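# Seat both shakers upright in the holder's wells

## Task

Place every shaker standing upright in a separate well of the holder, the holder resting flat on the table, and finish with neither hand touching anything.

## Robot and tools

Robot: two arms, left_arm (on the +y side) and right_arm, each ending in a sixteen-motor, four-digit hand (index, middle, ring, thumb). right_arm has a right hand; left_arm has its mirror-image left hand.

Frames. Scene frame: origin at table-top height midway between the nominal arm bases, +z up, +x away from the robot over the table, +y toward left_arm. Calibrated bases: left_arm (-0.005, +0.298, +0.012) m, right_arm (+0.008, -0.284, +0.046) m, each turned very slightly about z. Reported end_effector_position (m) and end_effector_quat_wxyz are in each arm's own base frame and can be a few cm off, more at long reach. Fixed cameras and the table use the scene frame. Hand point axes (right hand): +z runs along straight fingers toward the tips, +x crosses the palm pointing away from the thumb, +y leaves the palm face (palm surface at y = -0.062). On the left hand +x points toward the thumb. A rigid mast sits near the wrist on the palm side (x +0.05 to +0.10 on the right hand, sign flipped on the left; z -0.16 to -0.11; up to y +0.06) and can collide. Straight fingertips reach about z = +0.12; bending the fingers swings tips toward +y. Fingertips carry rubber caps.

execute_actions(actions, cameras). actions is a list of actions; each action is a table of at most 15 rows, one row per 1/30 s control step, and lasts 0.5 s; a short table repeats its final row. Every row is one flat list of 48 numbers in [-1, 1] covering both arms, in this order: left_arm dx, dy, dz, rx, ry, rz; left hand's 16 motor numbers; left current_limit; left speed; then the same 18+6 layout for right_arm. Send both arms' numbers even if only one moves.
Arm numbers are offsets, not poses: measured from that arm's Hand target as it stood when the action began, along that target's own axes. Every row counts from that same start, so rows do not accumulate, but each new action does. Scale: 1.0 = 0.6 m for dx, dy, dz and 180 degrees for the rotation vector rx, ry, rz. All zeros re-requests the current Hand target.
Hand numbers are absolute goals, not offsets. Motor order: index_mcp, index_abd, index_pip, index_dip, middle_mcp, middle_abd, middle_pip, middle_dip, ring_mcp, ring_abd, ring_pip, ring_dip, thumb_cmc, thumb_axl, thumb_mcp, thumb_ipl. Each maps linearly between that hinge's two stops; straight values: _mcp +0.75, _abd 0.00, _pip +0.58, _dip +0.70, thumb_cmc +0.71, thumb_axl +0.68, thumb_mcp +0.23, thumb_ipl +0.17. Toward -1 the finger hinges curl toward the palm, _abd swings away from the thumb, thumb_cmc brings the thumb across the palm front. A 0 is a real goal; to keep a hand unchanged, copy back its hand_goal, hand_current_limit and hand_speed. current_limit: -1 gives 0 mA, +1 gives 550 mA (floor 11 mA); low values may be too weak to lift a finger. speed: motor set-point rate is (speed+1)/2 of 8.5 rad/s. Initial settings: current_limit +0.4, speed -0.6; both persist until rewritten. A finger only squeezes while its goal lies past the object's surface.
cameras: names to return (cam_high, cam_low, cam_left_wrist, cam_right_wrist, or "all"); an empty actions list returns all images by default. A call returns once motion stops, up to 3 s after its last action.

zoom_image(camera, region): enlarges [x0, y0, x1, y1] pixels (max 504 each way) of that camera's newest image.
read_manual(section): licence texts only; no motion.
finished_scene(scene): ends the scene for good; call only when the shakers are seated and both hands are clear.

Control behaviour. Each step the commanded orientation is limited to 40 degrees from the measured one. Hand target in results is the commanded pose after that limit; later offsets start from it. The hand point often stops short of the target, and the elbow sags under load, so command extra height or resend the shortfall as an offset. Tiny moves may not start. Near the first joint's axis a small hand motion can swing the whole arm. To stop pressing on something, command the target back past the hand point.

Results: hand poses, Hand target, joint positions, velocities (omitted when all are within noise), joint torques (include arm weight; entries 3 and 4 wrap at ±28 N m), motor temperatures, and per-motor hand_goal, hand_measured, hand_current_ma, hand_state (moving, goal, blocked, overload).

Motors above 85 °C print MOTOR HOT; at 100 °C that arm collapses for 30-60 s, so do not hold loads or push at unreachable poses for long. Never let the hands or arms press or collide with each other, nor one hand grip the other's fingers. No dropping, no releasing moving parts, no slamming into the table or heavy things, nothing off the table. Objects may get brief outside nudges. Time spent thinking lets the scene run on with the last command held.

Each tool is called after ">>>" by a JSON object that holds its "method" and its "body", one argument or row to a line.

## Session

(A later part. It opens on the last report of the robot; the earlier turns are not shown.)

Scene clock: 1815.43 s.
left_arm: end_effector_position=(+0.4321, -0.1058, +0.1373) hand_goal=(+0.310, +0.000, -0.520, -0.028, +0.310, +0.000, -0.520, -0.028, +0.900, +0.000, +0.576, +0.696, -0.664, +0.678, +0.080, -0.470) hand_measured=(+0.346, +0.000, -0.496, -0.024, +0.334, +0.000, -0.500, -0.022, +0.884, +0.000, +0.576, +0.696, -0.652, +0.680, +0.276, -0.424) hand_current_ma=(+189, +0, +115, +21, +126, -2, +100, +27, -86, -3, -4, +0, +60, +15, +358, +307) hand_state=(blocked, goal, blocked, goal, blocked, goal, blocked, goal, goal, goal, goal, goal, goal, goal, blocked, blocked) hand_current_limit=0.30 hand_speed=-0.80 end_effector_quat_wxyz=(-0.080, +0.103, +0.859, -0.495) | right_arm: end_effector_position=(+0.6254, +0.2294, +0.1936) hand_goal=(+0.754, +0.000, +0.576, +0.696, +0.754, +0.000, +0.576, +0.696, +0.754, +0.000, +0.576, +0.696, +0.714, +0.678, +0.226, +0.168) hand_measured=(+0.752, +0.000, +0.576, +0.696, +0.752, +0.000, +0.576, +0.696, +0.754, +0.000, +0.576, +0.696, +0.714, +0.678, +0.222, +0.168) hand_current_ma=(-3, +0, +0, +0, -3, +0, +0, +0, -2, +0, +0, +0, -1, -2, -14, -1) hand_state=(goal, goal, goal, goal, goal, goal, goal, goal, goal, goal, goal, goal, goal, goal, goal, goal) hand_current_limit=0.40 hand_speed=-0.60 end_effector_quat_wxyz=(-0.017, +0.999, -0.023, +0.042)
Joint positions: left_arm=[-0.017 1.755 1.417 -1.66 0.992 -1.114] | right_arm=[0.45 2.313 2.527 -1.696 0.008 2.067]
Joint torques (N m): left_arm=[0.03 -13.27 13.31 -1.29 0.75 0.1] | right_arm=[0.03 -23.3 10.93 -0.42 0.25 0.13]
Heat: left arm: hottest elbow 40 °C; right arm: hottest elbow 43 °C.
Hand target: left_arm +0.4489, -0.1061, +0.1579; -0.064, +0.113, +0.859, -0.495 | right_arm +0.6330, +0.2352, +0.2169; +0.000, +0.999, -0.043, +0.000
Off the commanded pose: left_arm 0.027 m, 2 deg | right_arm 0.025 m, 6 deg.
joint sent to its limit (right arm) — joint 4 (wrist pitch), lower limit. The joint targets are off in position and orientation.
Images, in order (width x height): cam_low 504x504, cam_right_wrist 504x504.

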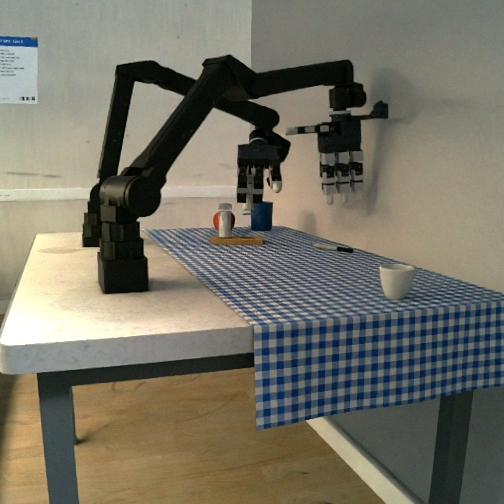

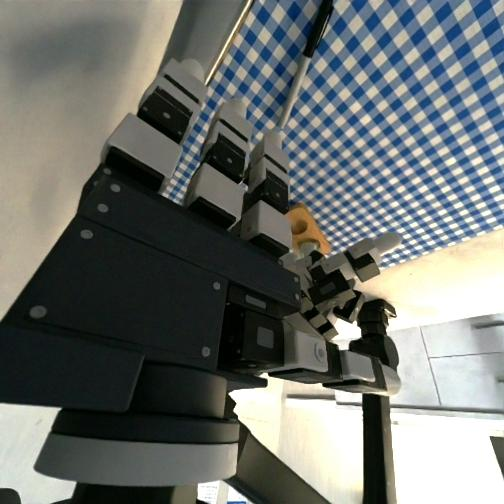

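>>> {"method": "execute_actions", "body": {
  "actions": [
    [[0.0012,0.026,0.0216,0,0,0,0.31,0,-0.52,-0.029,0.31,0,-0.52,-0.029,0.9,0,0.576,0.696,-0.665,0.678,0.08,-0.47,0.3,-0.8,0,0,-0.07,0,0,0,0.95,0,0.576,0.696,0.95,0,0.576,0.696,0.95,0,0.576,0.696,0.714,0.678,0.226,0.168,0.4,-0.6]],
    [[0,0.026,0.0216,0,0,0,0.31,0,-0.52,-0.029,0.31,0,-0.52,-0.029,0.9,0,0.576,0.696,-0.665,0.678,0.08,-0.47,0.3,-0.8,0,0,-0.07,0,0,0,0.95,0,0.576,0.696,0.95,0,0.576,0.696,0.95,0,0.576,0.696,0.714,0.678,0.226,0.168,0.4,-0.6]]
  ],
  "cameras": ["cam_low","cam_right_wrist"]
}}

>>> {"method": "zoom_image", "body": {
  "camera": "cam_right_wrist",
  "region": [260, 150, 380, 290]
}}

>>> {"method": "zoom_image", "body": {
  "camera": "cam_low",
  "region": [200, 170, 280, 250]
}}

Scene clock: 1860.33 s.
left_arm: end_effector_position=(+0.4407, -0.1080, +0.1099) hand_goal=(+0.310, +0.000, -0.520, -0.028, +0.310, +0.000, -0.520, -0.028, +0.900, +0.000, +0.576, +0.696, -0.664, +0.678, +0.080, -0.470) hand_measured=(+0.346, +0.000, -0.496, -0.024, +0.334, +0.000, -0.500, -0.022, +0.884, +0.000, +0.576, +0.696, -0.652, +0.680, +0.276, -0.424) hand_current_ma=(+189, +0, +115, +21, +126, -2, +100, +27, -86, -3, -4, +0, +60, +15, +358, +307) hand_state=(blocked, goal, blocked, goal, blocked, goal, blocked, goal, goal, goal, goal, goal, goal, goal, blocked, blocked) hand_current_limit=0.30 hand_speed=-0.80 end_effector_quat_wxyz=(-0.071, +0.111, +0.860, -0.493) | right_arm: end_effector_position=(+0.6298, +0.2280, +0.2703) hand_goal=(+0.950, +0.000, +0.576, +0.696, +0.950, +0.000, +0.576, +0.696, +0.950, +0.000, +0.576, +0.696, +0.714, +0.678, +0.226, +0.168) hand_measured=(+0.940, +0.000, +0.576, +0.696, +0.940, +0.000, +0.576, +0.696, +0.940, +0.000, +0.576, +0.696, +0.714, +0.678, +0.222, +0.168) hand_current_ma=(-31, +0, +0, +0, -35, +0, +0, +0, -35, +0, +0, +0, -1, -2, -14, -1) hand_state=(goal, goal, goal, goal, goal, goal, goal, goal, goal, goal, goal, goal, goal, goal, goal, goal) hand_current_limit=0.40 hand_speed=-0.60 end_effector_quat_wxyz=(-0.044, +0.992, -0.024, +0.114)
Joint positions: left_arm=[-0.021 1.787 1.391 -1.578 0.992 -1.114] | right_arm=[0.45 2.237 2.605 -1.696 0.026 2.067]
Joint torques (N m): left_arm=[-0.56 -13.86 9.14 0.05 0.95 -0.03] | right_arm=[0.5 -23.3 10.63 -0.12 0.26 -0.11]
Heat: left arm: hottest elbow 39 °C; right arm: hottest elbow 47 °C.
Hand target: left_arm +0.4465, -0.1124, +0.1179; -0.064, +0.113, +0.859, -0.495 | right_arm +0.6330, +0.2352, +0.3009; +0.000, +0.999, -0.043, +0.000
Off the commanded pose: left_arm 0.011 m, 1 deg | right_arm 0.032 m, 14 deg.
joint sent to its limit (right arm) — joint 4 (wrist pitch), lower limit. The joint targets are off in position and orientation.
Images, in order (width x height): cam_low 504x504, cam_right_wrist 504x504.

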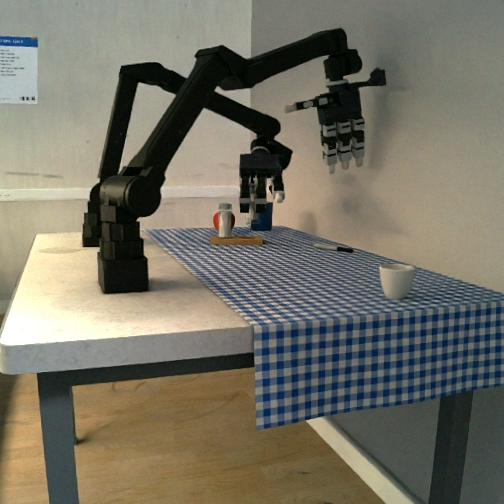

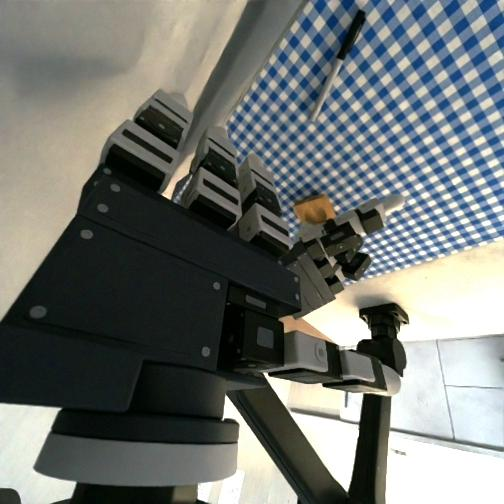

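Scaled by 3.600 from the camera's 504x504 image, which has a finer 720x720 frame.

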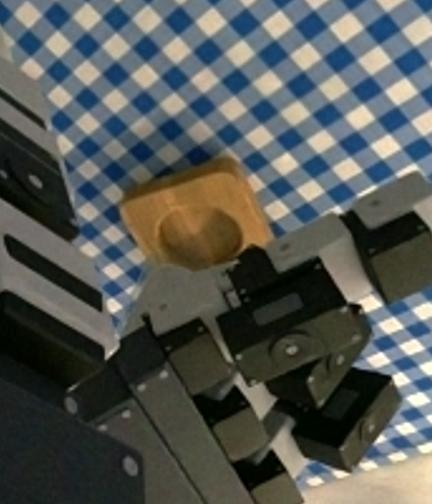

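Scaled by 6.300 from the camera's 504x504 image, which has a finer 720x720 frame.

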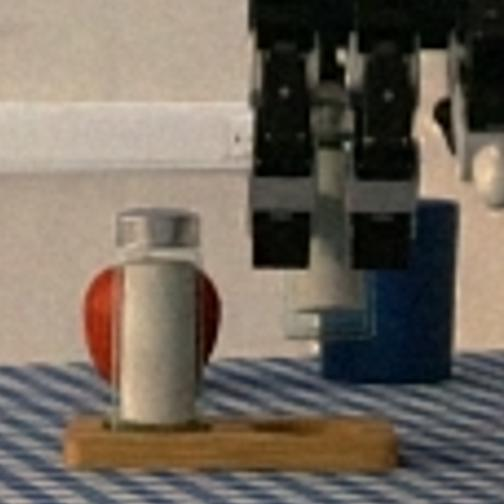

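>>> {"method": "execute_actions", "body": {
  "actions": [
    [[0.0188,-0.0068,0.0118,0,0,0,0.31,0,-0.52,-0.029,0.31,0,-0.52,-0.029,0.9,0,0.576,0.696,-0.665,0.678,0.08,-0.47,0.3,-0.8,-0.002,-0.025,0.07,0,0,0,0.95,0,0.576,0.696,0.95,0,0.576,0.696,0.95,0,0.576,0.696,0.714,0.678,0.226,0.168,0.4,-0.6]],
    [[0,0,0,0,0,0,0.31,0,-0.52,-0.029,0.31,0,-0.52,-0.029,0.9,0,0.576,0.696,-0.665,0.678,0.08,-0.47,0.3,-0.8,-0.002,-0.025,0.07,0,0,0,0.95,0,0.576,0.696,0.95,0,0.576,0.696,0.95,0,0.576,0.696,0.714,0.678,0.226,0.168,0.4,-0.6]]
  ],
  "cameras": ["cam_low","cam_right_wrist"]
}}

>>> {"method": "zoom_image", "body": {
  "camera": "cam_right_wrist",
  "region": [270, 180, 370, 300]
}}

>>> {"method": "zoom_image", "body": {
  "camera": "cam_low",
  "region": [200, 170, 280, 250]
}}

Scene clock: 1884.73 s.
left_arm: end_effector_position=(+0.4271, -0.1122, +0.0951) hand_goal=(+0.310, +0.000, -0.520, -0.028, +0.310, +0.000, -0.520, -0.028, +0.900, +0.000, +0.576, +0.696, -0.664, +0.678, +0.080, -0.470) hand_measured=(+0.346, +0.000, -0.496, -0.024, +0.334, +0.000, -0.500, -0.022, +0.884, +0.000, +0.576, +0.696, -0.652, +0.680, +0.276, -0.424) hand_current_ma=(+189, +0, +115, +21, +126, -2, +100, +27, -86, -3, -4, +0, +60, +15, +358, +307) hand_state=(blocked, goal, blocked, goal, blocked, goal, blocked, goal, goal, goal, goal, goal, goal, goal, blocked, blocked) hand_current_limit=0.30 hand_speed=-0.80 end_effector_quat_wxyz=(-0.084, +0.108, +0.859, -0.494) | right_arm: end_effector_position=(+0.6305, +0.2571, +0.1912) hand_goal=(+0.950, +0.000, +0.576, +0.696, +0.950, +0.000, +0.576, +0.696, +0.950, +0.000, +0.576, +0.696, +0.714, +0.678, +0.226, +0.168) hand_measured=(+0.940, +0.000, +0.576, +0.696, +0.940, +0.000, +0.576, +0.696, +0.940, +0.000, +0.576, +0.696, +0.714, +0.678, +0.222, +0.168) hand_current_ma=(-31, +0, +0, +0, -35, +0, +0, +0, -35, +0, +0, +0, -1, -2, -14, -1) hand_state=(goal, goal, goal, goal, goal, goal, goal, goal, goal, goal, goal, goal, goal, goal, goal, goal) hand_current_limit=0.40 hand_speed=-0.60 end_effector_quat_wxyz=(-0.018, +0.998, -0.013, +0.060)
Joint positions: left_arm=[-0.032 1.787 1.343 -1.55 0.992 -1.12] | right_arm=[0.487 2.359 2.605 -1.696 0.026 2.082]
Joint torques (N m): left_arm=[-0.67 -16.15 8.95 0.1 1.13 -0.17] | right_arm=[0.85 -24.59 10.35 -0.34 -0.13 0.14]
Heat: left arm: hottest elbow 38 °C; right arm: hottest elbow 47 °C.
Hand target: left_arm +0.4335, -0.1174, +0.1179; -0.064, +0.113, +0.859, -0.495 | right_arm +0.6332, +0.2653, +0.2169; +0.000, +0.999, -0.043, +0.000
Off the commanded pose: left_arm 0.024 m, 2 deg | right_arm 0.027 m, 8 deg.
joint sent to its limit (right arm) — joint 4 (wrist pitch), lower limit; joint 6 (wrist roll), upper limit. The joint targets are off in position and orientation.
Images, in order (width x height): cam_low 504x504, cam_right_wrist 504x504.

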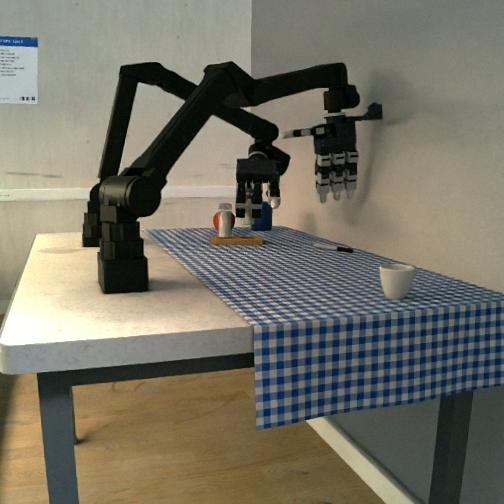

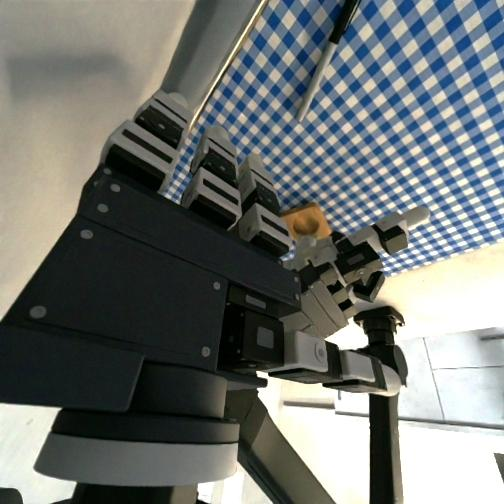

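Scaled by 4.200 from the camera's 504x504 image, which has a finer 720x720 frame.

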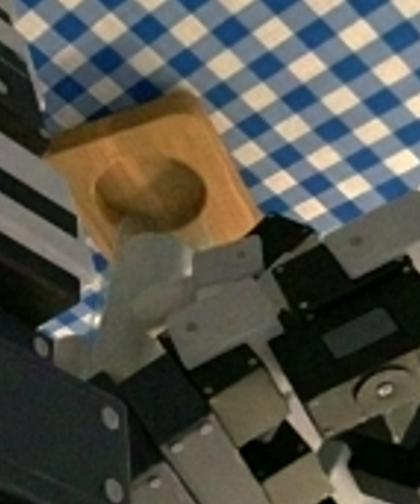

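Scaled by 6.300 from the camera's 504x504 image, which has a finer 720x720 frame.

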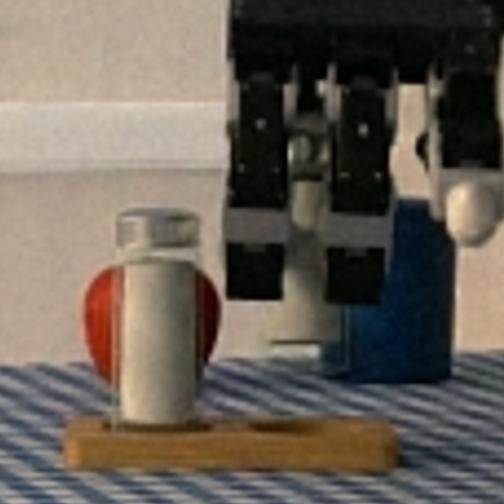

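>>> {"method": "zoom_image", "body": {
  "camera": "cam_right_wrist",
  "region": [280, 200, 340, 280]
}}

>>> {"method": "zoom_image", "body": {
  "camera": "cam_low",
  "region": [230, 205, 270, 250]
}}

Scaled by 6.300 from the camera's 504x504 image, which has a finer 720x720 frame.

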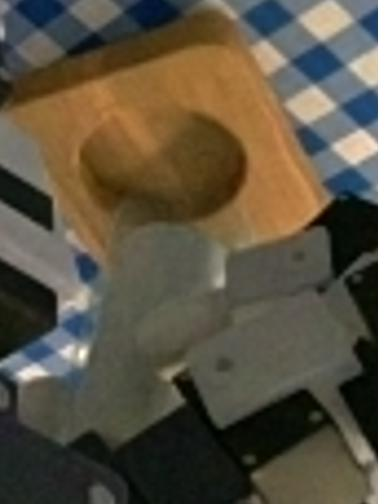

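Scaled by 11.200 from the camera's 504x504 image, which has a finer 720x720 frame.

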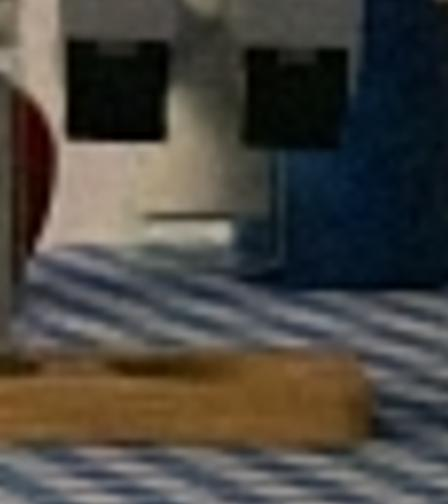

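>>> {"method": "zoom_image", "body": {
  "camera": "cam_right_wrist",
  "region": [285, 215, 325, 260]
}}

Scaled by 11.200 from the camera's 504x504 image, which has a finer 720x720 frame.

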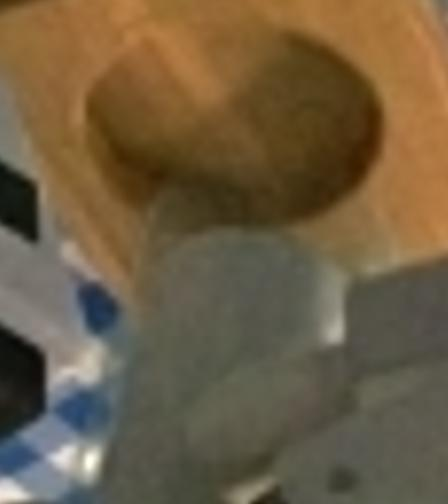

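>>> {"method": "execute_actions", "body": {
  "actions": [
    [[0,0.0173,0.01,0,0,0,0.31,0,-0.52,-0.029,0.31,0,-0.52,-0.029,0.9,0,0.576,0.696,-0.665,0.678,0.08,-0.47,0.3,-0.8,0,0,0,0,0,0,0.95,0,0.576,0.696,0.95,0,0.576,0.696,0.95,0,0.576,0.696,0.714,0.678,0.226,0.168,0.4,-0.6]]
  ],
  "cameras": ["cam_low","cam_right_wrist"]
}}

>>> {"method": "zoom_image", "body": {
  "camera": "cam_right_wrist",
  "region": [285, 210, 325, 255]
}}

>>> {"method": "zoom_image", "body": {
  "camera": "cam_low",
  "region": [230, 205, 270, 250]
}}

Scene clock: 1948.80 s.
left_arm: end_effector_position=(+0.4283, -0.1123, +0.0891) hand_goal=(+0.310, +0.000, -0.520, -0.028, +0.310, +0.000, -0.520, -0.028, +0.900, +0.000, +0.576, +0.696, -0.664, +0.678, +0.080, -0.470) hand_measured=(+0.346, +0.000, -0.496, -0.024, +0.334, +0.000, -0.500, -0.022, +0.884, +0.000, +0.576, +0.696, -0.652, +0.680, +0.276, -0.424) hand_current_ma=(+189, +0, +115, +21, +126, -2, +100, +27, -86, -3, -4, +0, +60, +15, +358, +307) hand_state=(blocked, goal, blocked, goal, blocked, goal, blocked, goal, goal, goal, goal, goal, goal, goal, blocked, blocked) hand_current_limit=0.30 hand_speed=-0.80 end_effector_quat_wxyz=(-0.077, +0.112, +0.859, -0.493) | right_arm: end_effector_position=(+0.6330, +0.2508, +0.1914) hand_goal=(+0.950, +0.000, +0.576, +0.696, +0.950, +0.000, +0.576, +0.696, +0.950, +0.000, +0.576, +0.696, +0.714, +0.678, +0.226, +0.168) hand_measured=(+0.940, +0.000, +0.576, +0.696, +0.940, +0.000, +0.576, +0.696, +0.940, +0.000, +0.576, +0.696, +0.714, +0.678, +0.222, +0.168) hand_current_ma=(-31, +0, +0, +0, -35, +0, +0, +0, -35, +0, +0, +0, -1, -2, -14, -1) hand_state=(goal, goal, goal, goal, goal, goal, goal, goal, goal, goal, goal, goal, goal, goal, goal, goal) hand_current_limit=0.40 hand_speed=-0.60 end_effector_quat_wxyz=(-0.016, +0.998, -0.017, +0.060)
Joint positions: left_arm=[-0.032 1.787 1.329 -1.521 0.992 -1.12] | right_arm=[0.478 2.359 2.605 -1.696 0.029 2.082]
Joint torques (N m): left_arm=[-0.44 -14.97 8.77 0.14 1.15 -0.18] | right_arm=[0.85 -24.64 10.39 -0.34 -0.13 0.14]
Motor temperatures (°C): left_arm=[27 33 37 30 31 27] | right_arm=[26 41 47 27 27 28]
Heat: left arm: hottest elbow 37 °C; right arm: hottest elbow 47 °C.
Hand target: left_arm +0.4335, -0.1174, +0.1059; -0.064, +0.113, +0.859, -0.495 | right_arm +0.6332, +0.2653, +0.2169; +0.000, +0.999, -0.043, +0.000
Off the commanded pose: left_arm 0.018 m, 2 deg | right_arm 0.029 m, 8 deg.
joint sent to its limit (right arm) — joint 4 (wrist pitch), lower limit; joint 6 (wrist roll), upper limit. The joint targets are off in position and orientation.
Images, in order (width x height): cam_low 504x504, cam_right_wrist 504x504.

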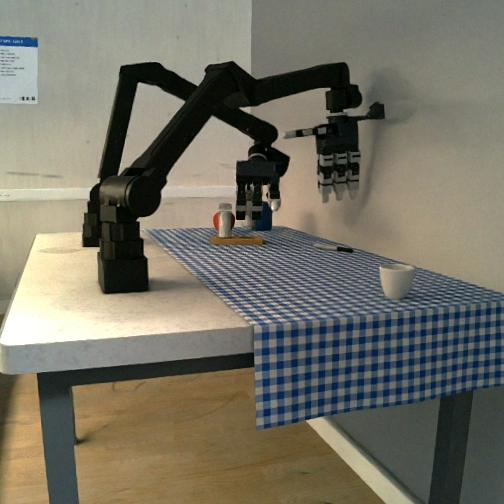

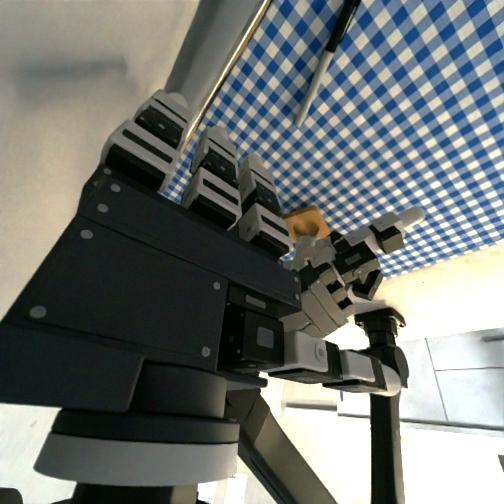

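Scaled by 11.200 from the camera's 504x504 image, which has a finer 720x720 frame.

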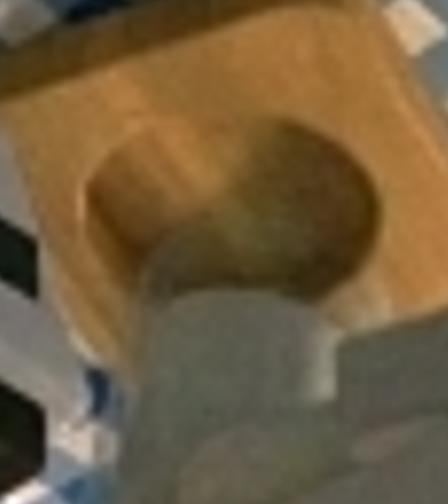

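Scaled by 11.200 from the camera's 504x504 image, which has a finer 720x720 frame.

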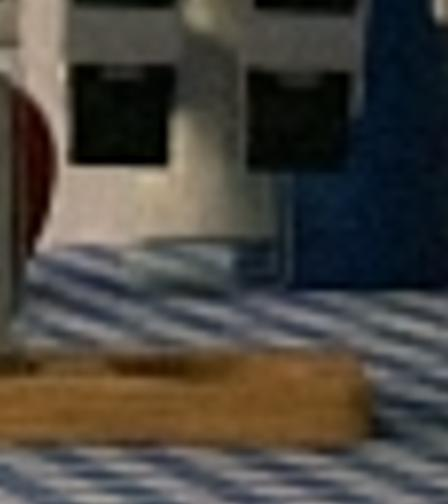

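>>> {"method": "execute_actions", "body": {
  "actions": [
    [[-0.0012,0.0183,0.0083,0,0,0,0.31,0,-0.52,-0.029,0.31,0,-0.52,-0.029,0.9,0,0.576,0.696,-0.665,0.678,0.08,-0.47,0.3,-0.8,0,0,0,0,0,0,0.95,0,0.576,0.696,0.95,0,0.576,0.696,0.95,0,0.576,0.696,0.714,0.678,0.226,0.168,0.4,-0.6]]
  ],
  "cameras": ["cam_low","cam_right_wrist"]
}}

>>> {"method": "zoom_image", "body": {
  "camera": "cam_right_wrist",
  "region": [285, 210, 325, 255]
}}

>>> {"method": "zoom_image", "body": {
  "camera": "cam_low",
  "region": [230, 205, 270, 250]
}}

Scene clock: 1984.77 s.
left_arm: end_effector_position=(+0.4294, -0.1123, +0.0838) hand_goal=(+0.310, +0.000, -0.520, -0.028, +0.310, +0.000, -0.520, -0.028, +0.900, +0.000, +0.576, +0.696, -0.664, +0.678, +0.080, -0.470) hand_measured=(+0.346, +0.000, -0.496, -0.024, +0.334, +0.000, -0.500, -0.022, +0.884, +0.000, +0.576, +0.696, -0.652, +0.680, +0.276, -0.424) hand_current_ma=(+189, +0, +115, +21, +126, -2, +100, +27, -86, -3, -4, +0, +60, +15, +358, +307) hand_state=(blocked, goal, blocked, goal, blocked, goal, blocked, goal, goal, goal, goal, goal, goal, goal, blocked, blocked) hand_current_limit=0.30 hand_speed=-0.80 end_effector_quat_wxyz=(-0.071, +0.116, +0.860, -0.492) | right_arm: end_effector_position=(+0.6330, +0.2508, +0.1914) hand_goal=(+0.950, +0.000, +0.576, +0.696, +0.950, +0.000, +0.576, +0.696, +0.950, +0.000, +0.576, +0.696, +0.714, +0.678, +0.226, +0.168) hand_measured=(+0.940, +0.000, +0.576, +0.696, +0.940, +0.000, +0.576, +0.696, +0.940, +0.000, +0.576, +0.696, +0.714, +0.678, +0.222, +0.168) hand_current_ma=(-31, +0, +0, +0, -35, +0, +0, +0, -35, +0, +0, +0, -1, -2, -14, -1) hand_state=(goal, goal, goal, goal, goal, goal, goal, goal, goal, goal, goal, goal, goal, goal, goal, goal) hand_current_limit=0.40 hand_speed=-0.60 end_effector_quat_wxyz=(-0.016, +0.998, -0.017, +0.060)
Joint positions: left_arm=[-0.032 1.787 1.317 -1.495 0.992 -1.12] | right_arm=[0.478 2.359 2.605 -1.696 0.029 2.082]
Joint torques (N m): left_arm=[-0.44 -14.15 8.7 0.16 1.1 -0.13] | right_arm=[0.85 -24.64 10.37 -0.34 -0.13 0.14]
Heat: left arm: hottest elbow 37 °C; right arm: hottest elbow 47 °C.
Hand target: left_arm +0.4346, -0.1164, +0.0939; -0.064, +0.113, +0.859, -0.495 | right_arm +0.6332, +0.2653, +0.2169; +0.000, +0.999, -0.043, +0.000
Off the commanded pose: left_arm 0.012 m, 1 deg | right_arm 0.029 m, 8 deg.
joint sent to its limit (right arm) — joint 4 (wrist pitch), lower limit; joint 6 (wrist roll), upper limit. The joint targets are off in position and orientation.
Images, in order (width x height): cam_low 504x504, cam_right_wrist 504x504.

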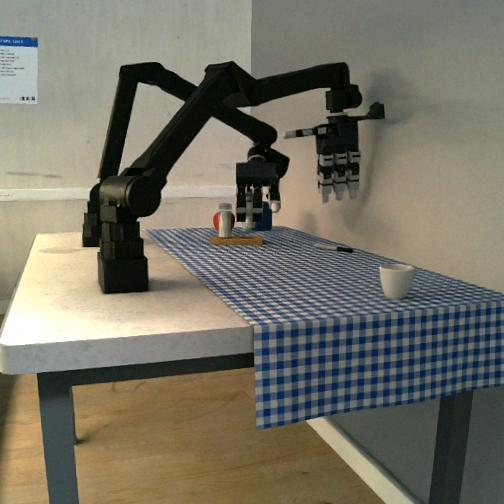

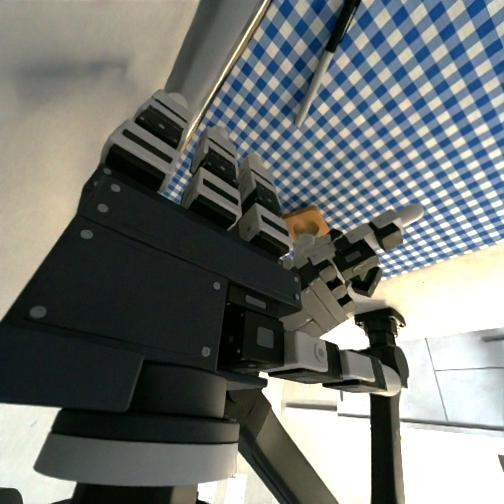

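Scaled by 11.200 from the camera's 504x504 image, which has a finer 720x720 frame.

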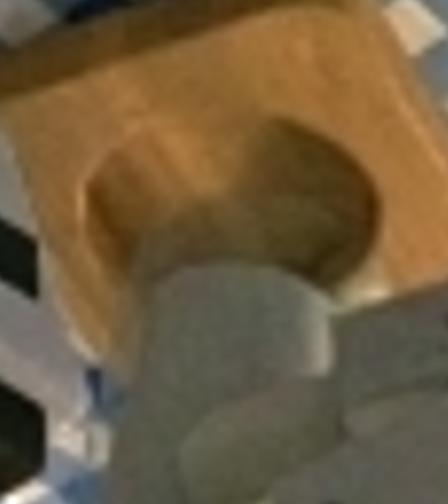

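Scaled by 11.200 from the camera's 504x504 image, which has a finer 720x720 frame.

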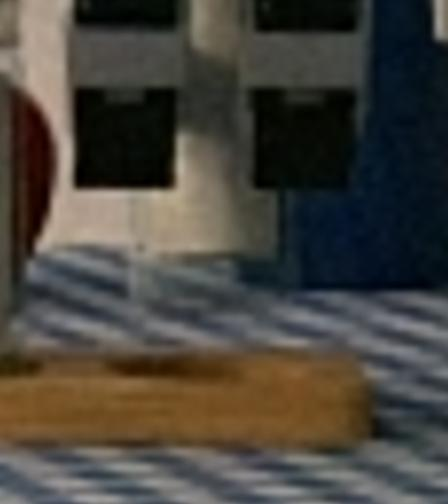

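>>> {"method": "execute_actions", "body": {
  "actions": [
    [[-0.0016,0.0175,0.0097,0,0,0,0.31,0,-0.52,-0.029,0.31,0,-0.52,-0.029,0.9,0,0.576,0.696,-0.665,0.678,0.08,-0.47,0.3,-0.8,0,0,0,0,0,0,0.95,0,0.576,0.696,0.95,0,0.576,0.696,0.95,0,0.576,0.696,0.714,0.678,0.226,0.168,0.4,-0.6]]
  ],
  "cameras": ["cam_low","cam_right_wrist"]
}}

>>> {"method": "zoom_image", "body": {
  "camera": "cam_right_wrist",
  "region": [285, 210, 325, 255]
}}

>>> {"method": "zoom_image", "body": {
  "camera": "cam_low",
  "region": [230, 205, 270, 250]
}}

Scene clock: 1996.50 s.
left_arm: end_effector_position=(+0.4303, -0.1123, +0.0753) hand_goal=(+0.310, +0.000, -0.520, -0.028, +0.310, +0.000, -0.520, -0.028, +0.900, +0.000, +0.576, +0.696, -0.664, +0.678, +0.080, -0.470) hand_measured=(+0.346, +0.000, -0.496, -0.024, +0.334, +0.000, -0.500, -0.022, +0.884, +0.000, +0.576, +0.696, -0.652, +0.680, +0.276, -0.424) hand_current_ma=(+189, +0, +115, +21, +126, -2, +100, +27, -86, -3, -4, +0, +60, +15, +358, +307) hand_state=(blocked, goal, blocked, goal, blocked, goal, blocked, goal, goal, goal, goal, goal, goal, goal, blocked, blocked) hand_current_limit=0.30 hand_speed=-0.80 end_effector_quat_wxyz=(-0.068, +0.118, +0.860, -0.492) | right_arm: end_effector_position=(+0.6330, +0.2508, +0.1914) hand_goal=(+0.950, +0.000, +0.576, +0.696, +0.950, +0.000, +0.576, +0.696, +0.950, +0.000, +0.576, +0.696, +0.714, +0.678, +0.226, +0.168) hand_measured=(+0.940, +0.000, +0.576, +0.696, +0.940, +0.000, +0.576, +0.696, +0.940, +0.000, +0.576, +0.696, +0.714, +0.678, +0.222, +0.168) hand_current_ma=(-31, +0, +0, +0, -35, +0, +0, +0, -35, +0, +0, +0, -1, -2, -14, -1) hand_state=(goal, goal, goal, goal, goal, goal, goal, goal, goal, goal, goal, goal, goal, goal, goal, goal) hand_current_limit=0.40 hand_speed=-0.60 end_effector_quat_wxyz=(-0.016, +0.998, -0.017, +0.060)
Joint positions: left_arm=[-0.032 1.795 1.305 -1.467 0.992 -1.12] | right_arm=[0.478 2.359 2.605 -1.696 0.029 2.082]
Joint torques (N m): left_arm=[-0.79 -13.39 8.65 0.14 1.11 -0.13] | right_arm=[0.79 -24.64 10.39 -0.34 -0.13 0.14]
Heat: left arm: hottest elbow 36 °C; right arm: hottest elbow 47 °C.
Hand target: left_arm +0.4356, -0.1165, +0.0819; -0.064, +0.113, +0.859, -0.495 | right_arm +0.6332, +0.2653, +0.2169; +0.000, +0.999, -0.043, +0.000
Off the commanded pose: left_arm 0.009 m, 1 deg | right_arm 0.029 m, 8 deg.
joint sent to its limit (right arm) — joint 4 (wrist pitch), lower limit; joint 6 (wrist roll), upper limit. The joint targets are off in position and orientation.
Images, in order (width x height): cam_low 504x504, cam_right_wrist 504x504.

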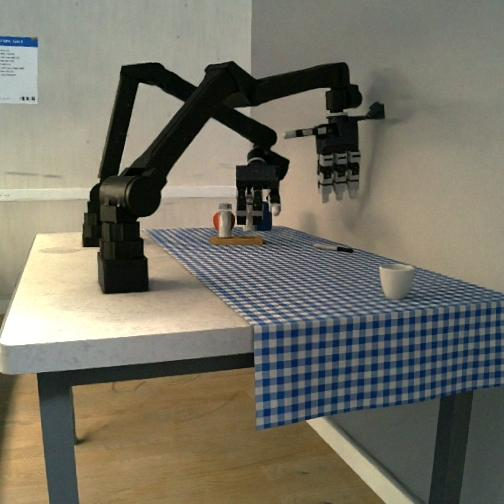

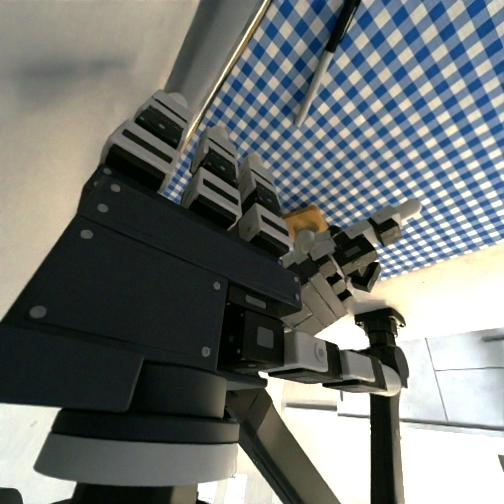

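Scaled by 11.200 from the camera's 504x504 image, which has a finer 720x720 frame.

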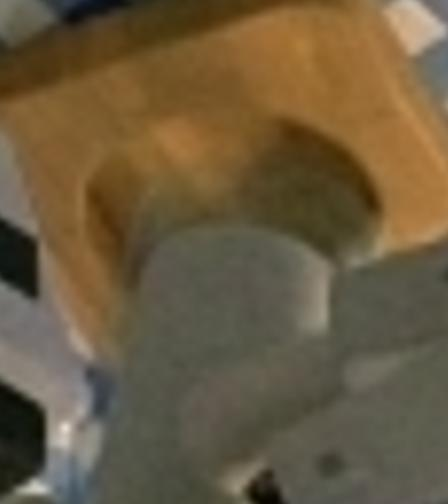

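Scaled by 11.200 from the camera's 504x504 image, which has a finer 720x720 frame.

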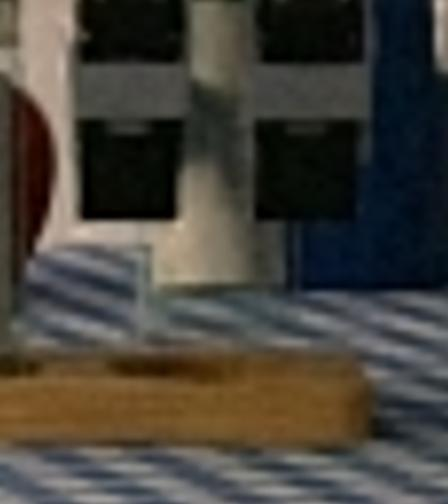

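>>> {"method": "execute_actions", "body": {
  "actions": [
    [[0.0025,0.0176,0.003,0,0,0,0.31,0,-0.52,-0.029,0.31,0,-0.52,-0.029,0.9,0,0.576,0.696,-0.665,0.678,0.08,-0.47,0.3,-0.8,0,0,0,0,0,0,0.95,0,0.576,0.696,0.95,0,0.576,0.696,0.95,0,0.576,0.696,0.714,0.678,0.226,0.168,0.4,-0.6]]
  ],
  "cameras": ["cam_low","cam_right_wrist"]
}}

>>> {"method": "zoom_image", "body": {
  "camera": "cam_right_wrist",
  "region": [285, 210, 325, 255]
}}

>>> {"method": "zoom_image", "body": {
  "camera": "cam_low",
  "region": [230, 205, 270, 250]
}}

Scene clock: 2013.50 s.
left_arm: end_effector_position=(+0.4276, -0.1122, +0.0654) hand_goal=(+0.310, +0.000, -0.520, -0.028, +0.310, +0.000, -0.520, -0.028, +0.900, +0.000, +0.576, +0.696, -0.664, +0.678, +0.080, -0.470) hand_measured=(+0.346, +0.000, -0.496, -0.024, +0.334, +0.000, -0.500, -0.022, +0.884, +0.000, +0.576, +0.696, -0.652, +0.680, +0.276, -0.424) hand_current_ma=(+189, +0, +115, +21, +126, -2, +100, +27, -86, -3, -4, +0, +60, +15, +358, +307) hand_state=(blocked, goal, blocked, goal, blocked, goal, blocked, goal, goal, goal, goal, goal, goal, goal, blocked, blocked) hand_current_limit=0.30 hand_speed=-0.80 end_effector_quat_wxyz=(-0.073, +0.115, +0.860, -0.493) | right_arm: end_effector_position=(+0.6330, +0.2508, +0.1914) hand_goal=(+0.950, +0.000, +0.576, +0.696, +0.950, +0.000, +0.576, +0.696, +0.950, +0.000, +0.576, +0.696, +0.714, +0.678, +0.226, +0.168) hand_measured=(+0.940, +0.000, +0.576, +0.696, +0.940, +0.000, +0.576, +0.696, +0.940, +0.000, +0.576, +0.696, +0.714, +0.678, +0.222, +0.168) hand_current_ma=(-31, +0, +0, +0, -35, +0, +0, +0, -35, +0, +0, +0, -1, -2, -14, -1) hand_state=(goal, goal, goal, goal, goal, goal, goal, goal, goal, goal, goal, goal, goal, goal, goal, goal) hand_current_limit=0.40 hand_speed=-0.60 end_effector_quat_wxyz=(-0.016, +0.998, -0.017, +0.060)
Joint positions: left_arm=[-0.032 1.808 1.293 -1.453 0.992 -1.12] | right_arm=[0.478 2.359 2.605 -1.696 0.029 2.082]
Joint torques (N m): left_arm=[0.21 -13.63 8.65 0.16 0.97 0] | right_arm=[0.79 -24.64 10.37 -0.34 -0.13 0.13]
Heat: left arm: hottest elbow 36 °C; right arm: hottest elbow 47 °C.
Hand target: left_arm +0.4351, -0.1125, +0.0719; -0.064, +0.113, +0.859, -0.495 | right_arm +0.6332, +0.2653, +0.2169; +0.000, +0.999, -0.043, +0.000
Off the commanded pose: left_arm 0.010 m, 1 deg | right_arm 0.029 m, 8 deg.
joint sent to its limit (right arm) — joint 4 (wrist pitch), lower limit; joint 6 (wrist roll), upper limit. The joint targets are off in position and orientation.
Images, in order (width x height): cam_low 504x504, cam_right_wrist 504x504.

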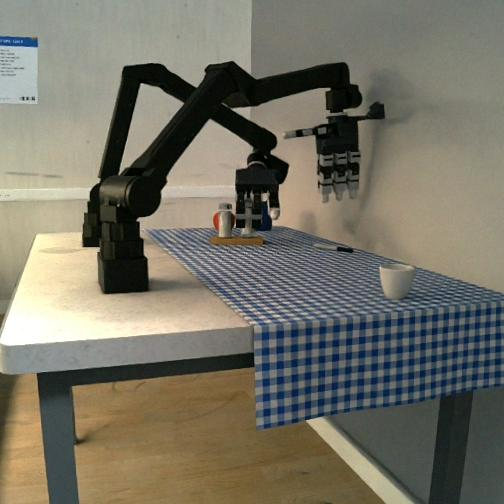

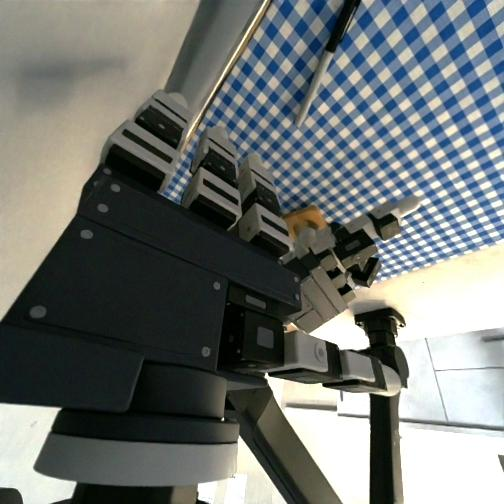

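Scaled by 11.200 from the camera's 504x504 image, which has a finer 720x720 frame.

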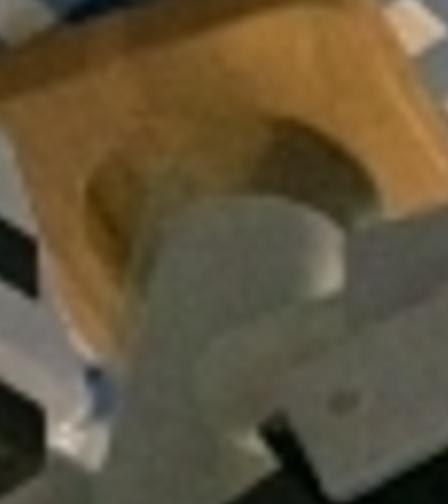

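Scaled by 11.200 from the camera's 504x504 image, which has a finer 720x720 frame.

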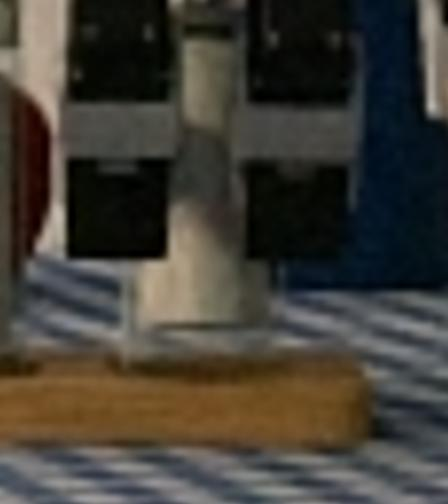

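>>> {"method": "execute_actions", "body": {
  "actions": [
    [[-0.0058,0.002,-0.0035,0,0,0,0.31,0,-0.52,-0.029,0.31,0,-0.52,-0.029,0.9,0,0.576,0.696,-0.665,0.678,0.08,-0.47,0.3,-0.8,0,0,0,0,0,0,0.95,0,0.576,0.696,0.95,0,0.576,0.696,0.95,0,0.576,0.696,0.714,0.678,0.226,0.168,0.4,-0.6]]
  ],
  "cameras": ["cam_low","cam_right_wrist"]
}}

>>> {"method": "zoom_image", "body": {
  "camera": "cam_right_wrist",
  "region": [285, 210, 325, 255]
}}

>>> {"method": "zoom_image", "body": {
  "camera": "cam_low",
  "region": [230, 205, 270, 250]
}}

Scene clock: 2028.23 s.
left_arm: end_effector_position=(+0.4275, -0.1116, +0.0636) hand_goal=(+0.310, +0.000, -0.520, -0.028, +0.310, +0.000, -0.520, -0.028, +0.900, +0.000, +0.576, +0.696, -0.664, +0.678, +0.080, -0.470) hand_measured=(+0.346, +0.000, -0.496, -0.024, +0.334, +0.000, -0.500, -0.022, +0.884, +0.000, +0.576, +0.696, -0.652, +0.680, +0.276, -0.424) hand_current_ma=(+189, +0, +115, +18, +126, -2, +100, +26, -86, -3, -4, +0, +60, +15, +358, +307) hand_state=(blocked, goal, blocked, goal, blocked, goal, blocked, goal, goal, goal, goal, goal, goal, goal, blocked, blocked) hand_current_limit=0.30 hand_speed=-0.80 end_effector_quat_wxyz=(-0.075, +0.113, +0.860, -0.493) | right_arm: end_effector_position=(+0.6330, +0.2508, +0.1914) hand_goal=(+0.950, +0.000, +0.576, +0.696, +0.950, +0.000, +0.576, +0.696, +0.950, +0.000, +0.576, +0.696, +0.714, +0.678, +0.226, +0.168) hand_measured=(+0.940, +0.000, +0.576, +0.696, +0.940, +0.000, +0.576, +0.696, +0.940, +0.000, +0.576, +0.696, +0.714, +0.678, +0.222, +0.168) hand_current_ma=(-31, +0, +0, +0, -35, +0, +0, +0, -35, +0, +0, +0, -1, -2, -14, -1) hand_state=(goal, goal, goal, goal, goal, goal, goal, goal, goal, goal, goal, goal, goal, goal, goal, goal) hand_current_limit=0.40 hand_speed=-0.60 end_effector_quat_wxyz=(-0.016, +0.998, -0.017, +0.060)
Joint positions: left_arm=[-0.03 1.813 1.293 -1.453 0.992 -1.12] | right_arm=[0.478 2.359 2.605 -1.696 0.029 2.082]
Joint torques (N m): left_arm=[0.21 -13.1 9.81 -0.25 0.92 0.04] | right_arm=[0.79 -24.64 10.37 -0.35 -0.13 0.13]
Heat: left arm: hottest elbow 37 °C; right arm: hottest elbow 47 °C.
Hand target: left_arm +0.4391, -0.1110, +0.0719; -0.064, +0.113, +0.859, -0.495 | right_arm +0.6332, +0.2653, +0.2169; +0.000, +0.999, -0.043, +0.000
Off the commanded pose: left_arm 0.014 m, 1 deg | right_arm 0.029 m, 8 deg.
joint sent to its limit (right arm) — joint 4 (wrist pitch), lower limit; joint 6 (wrist roll), upper limit. The joint targets are off in position and orientation.
Images, in order (width x height): cam_low 504x504, cam_right_wrist 504x504.

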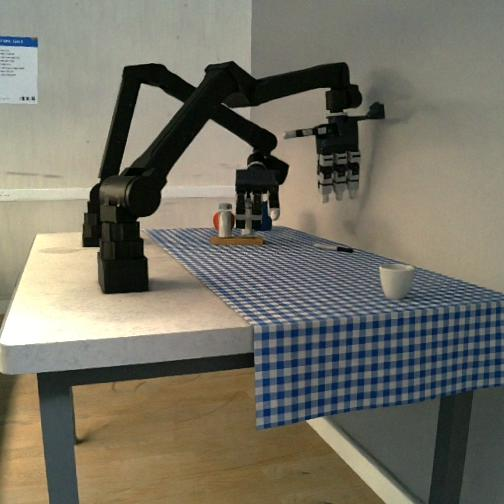

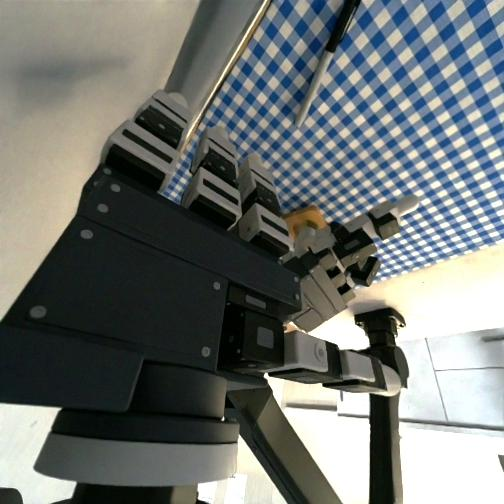

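Scaled by 11.200 from the camera's 504x504 image, which has a finer 720x720 frame.

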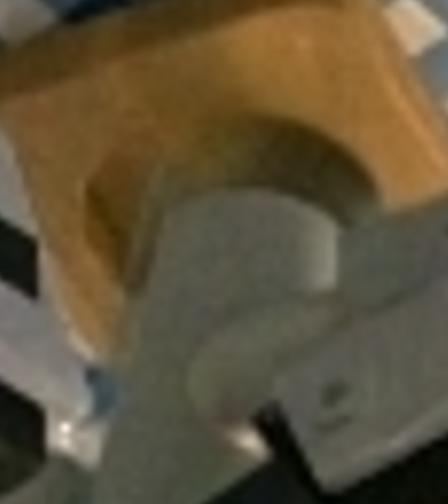

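Scaled by 11.200 from the camera's 504x504 image, which has a finer 720x720 frame.

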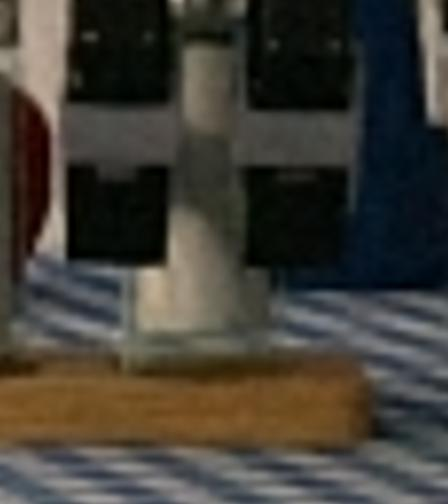

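>>> {"method": "execute_actions", "body": {
  "actions": [
    [[-0.0056,-0.0192,-0.0168,0,0,0,0.31,0,-0.52,-0.029,0.31,0,-0.52,-0.029,0.9,0,0.576,0.696,-0.665,0.678,0.08,-0.47,0.3,-0.8,0,0,0,0,0,0,0.95,0,0.576,0.696,0.95,0,0.576,0.696,0.95,0,0.576,0.696,0.714,0.678,0.226,0.168,0.4,-0.6]],
    [[0,0.0173,0.01,0,0,0,0.31,0,-0.52,-0.029,0.31,0,-0.52,-0.029,0.9,0,0.576,0.696,-0.665,0.678,0.08,-0.47,0.3,-0.8,0,0,0,0,0,0,0.95,0,0.576,0.696,0.95,0,0.576,0.696,0.95,0,0.576,0.696,0.714,0.678,0.226,0.168,0.4,-0.6]]
  ],
  "cameras": ["cam_low","cam_right_wrist"]
}}

>>> {"method": "zoom_image", "body": {
  "camera": "cam_right_wrist",
  "region": [285, 210, 325, 255]
}}

>>> {"method": "zoom_image", "body": {
  "camera": "cam_low",
  "region": [230, 205, 270, 250]
}}

Scene clock: 2046.07 s.
left_arm: end_effector_position=(+0.4243, -0.1108, +0.0653) hand_goal=(+0.310, +0.000, -0.520, -0.028, +0.310, +0.000, -0.520, -0.028, +0.900, +0.000, +0.576, +0.696, -0.664, +0.678, +0.080, -0.470) hand_measured=(+0.346, +0.000, -0.492, -0.024, +0.334, +0.000, -0.500, -0.026, +0.884, +0.000, +0.576, +0.696, -0.652, +0.680, +0.276, -0.424) hand_current_ma=(+189, +0, +136, +25, +126, -2, +100, +13, -86, -3, -4, +0, +60, +15, +357, +307) hand_state=(blocked, goal, blocked, goal, blocked, goal, blocked, goal, goal, goal, goal, goal, goal, goal, blocked, blocked) hand_current_limit=0.30 hand_speed=-0.80 end_effector_quat_wxyz=(-0.082, +0.108, +0.859, -0.494) | right_arm: end_effector_position=(+0.6330, +0.2508, +0.1914) hand_goal=(+0.950, +0.000, +0.576, +0.696, +0.950, +0.000, +0.576, +0.696, +0.950, +0.000, +0.576, +0.696, +0.714, +0.678, +0.226, +0.168) hand_measured=(+0.940, +0.000, +0.576, +0.696, +0.940, +0.000, +0.576, +0.696, +0.940, +0.000, +0.576, +0.696, +0.714, +0.678, +0.222, +0.168) hand_current_ma=(-31, +0, +0, +0, -35, +0, +0, +0, -35, +0, +0, +0, -1, -2, -14, -1) hand_state=(goal, goal, goal, goal, goal, goal, goal, goal, goal, goal, goal, goal, goal, goal, goal, goal) hand_current_limit=0.40 hand_speed=-0.60 end_effector_quat_wxyz=(-0.016, +0.998, -0.017, +0.060)
Joint positions: left_arm=[-0.029 1.815 1.296 -1.473 0.992 -1.12] | right_arm=[0.478 2.359 2.605 -1.696 0.029 2.082]
Joint torques (N m): left_arm=[1.08 -12.98 10.99 -0.21 0.82 0.08] | right_arm=[0.85 -24.64 10.39 -0.34 -0.13 0.14]
Heat: left arm: hottest elbow 37 °C; right arm: hottest elbow 47 °C.
Hand target: left_arm +0.4431, -0.1090, +0.0749; -0.064, +0.113, +0.859, -0.495 | right_arm +0.6332, +0.2653, +0.2169; +0.000, +0.999, -0.043, +0.000
Off the commanded pose: left_arm 0.021 m, 2 deg | right_arm 0.029 m, 8 deg.
joint sent to its limit (right arm) — joint 4 (wrist pitch), lower limit; joint 6 (wrist roll), upper limit. The joint targets are off in position and orientation.
Images, in order (width x height): cam_low 504x504, cam_right_wrist 504x504.

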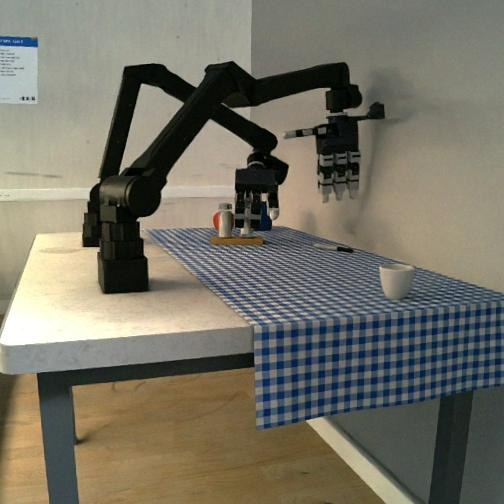

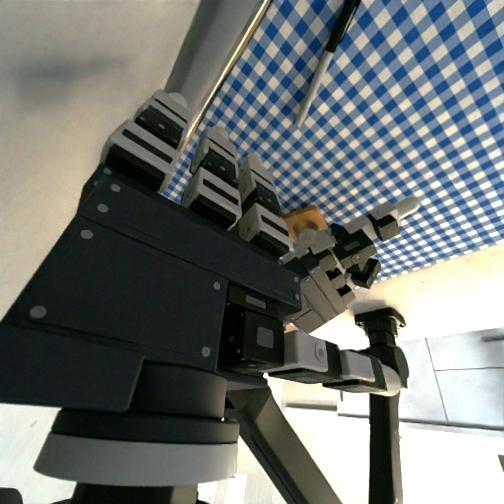

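Scaled by 11.200 from the camera's 504x504 image, which has a finer 720x720 frame.

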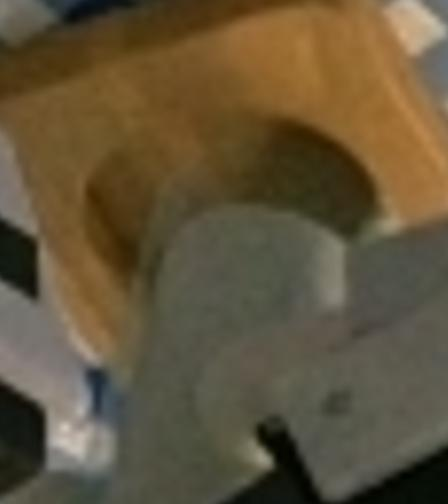

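Scaled by 11.200 from the camera's 504x504 image, which has a finer 720x720 frame.

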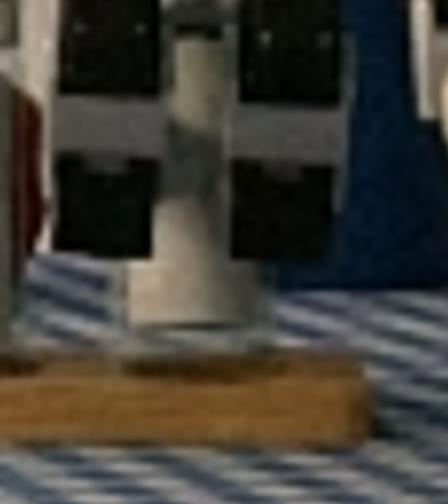

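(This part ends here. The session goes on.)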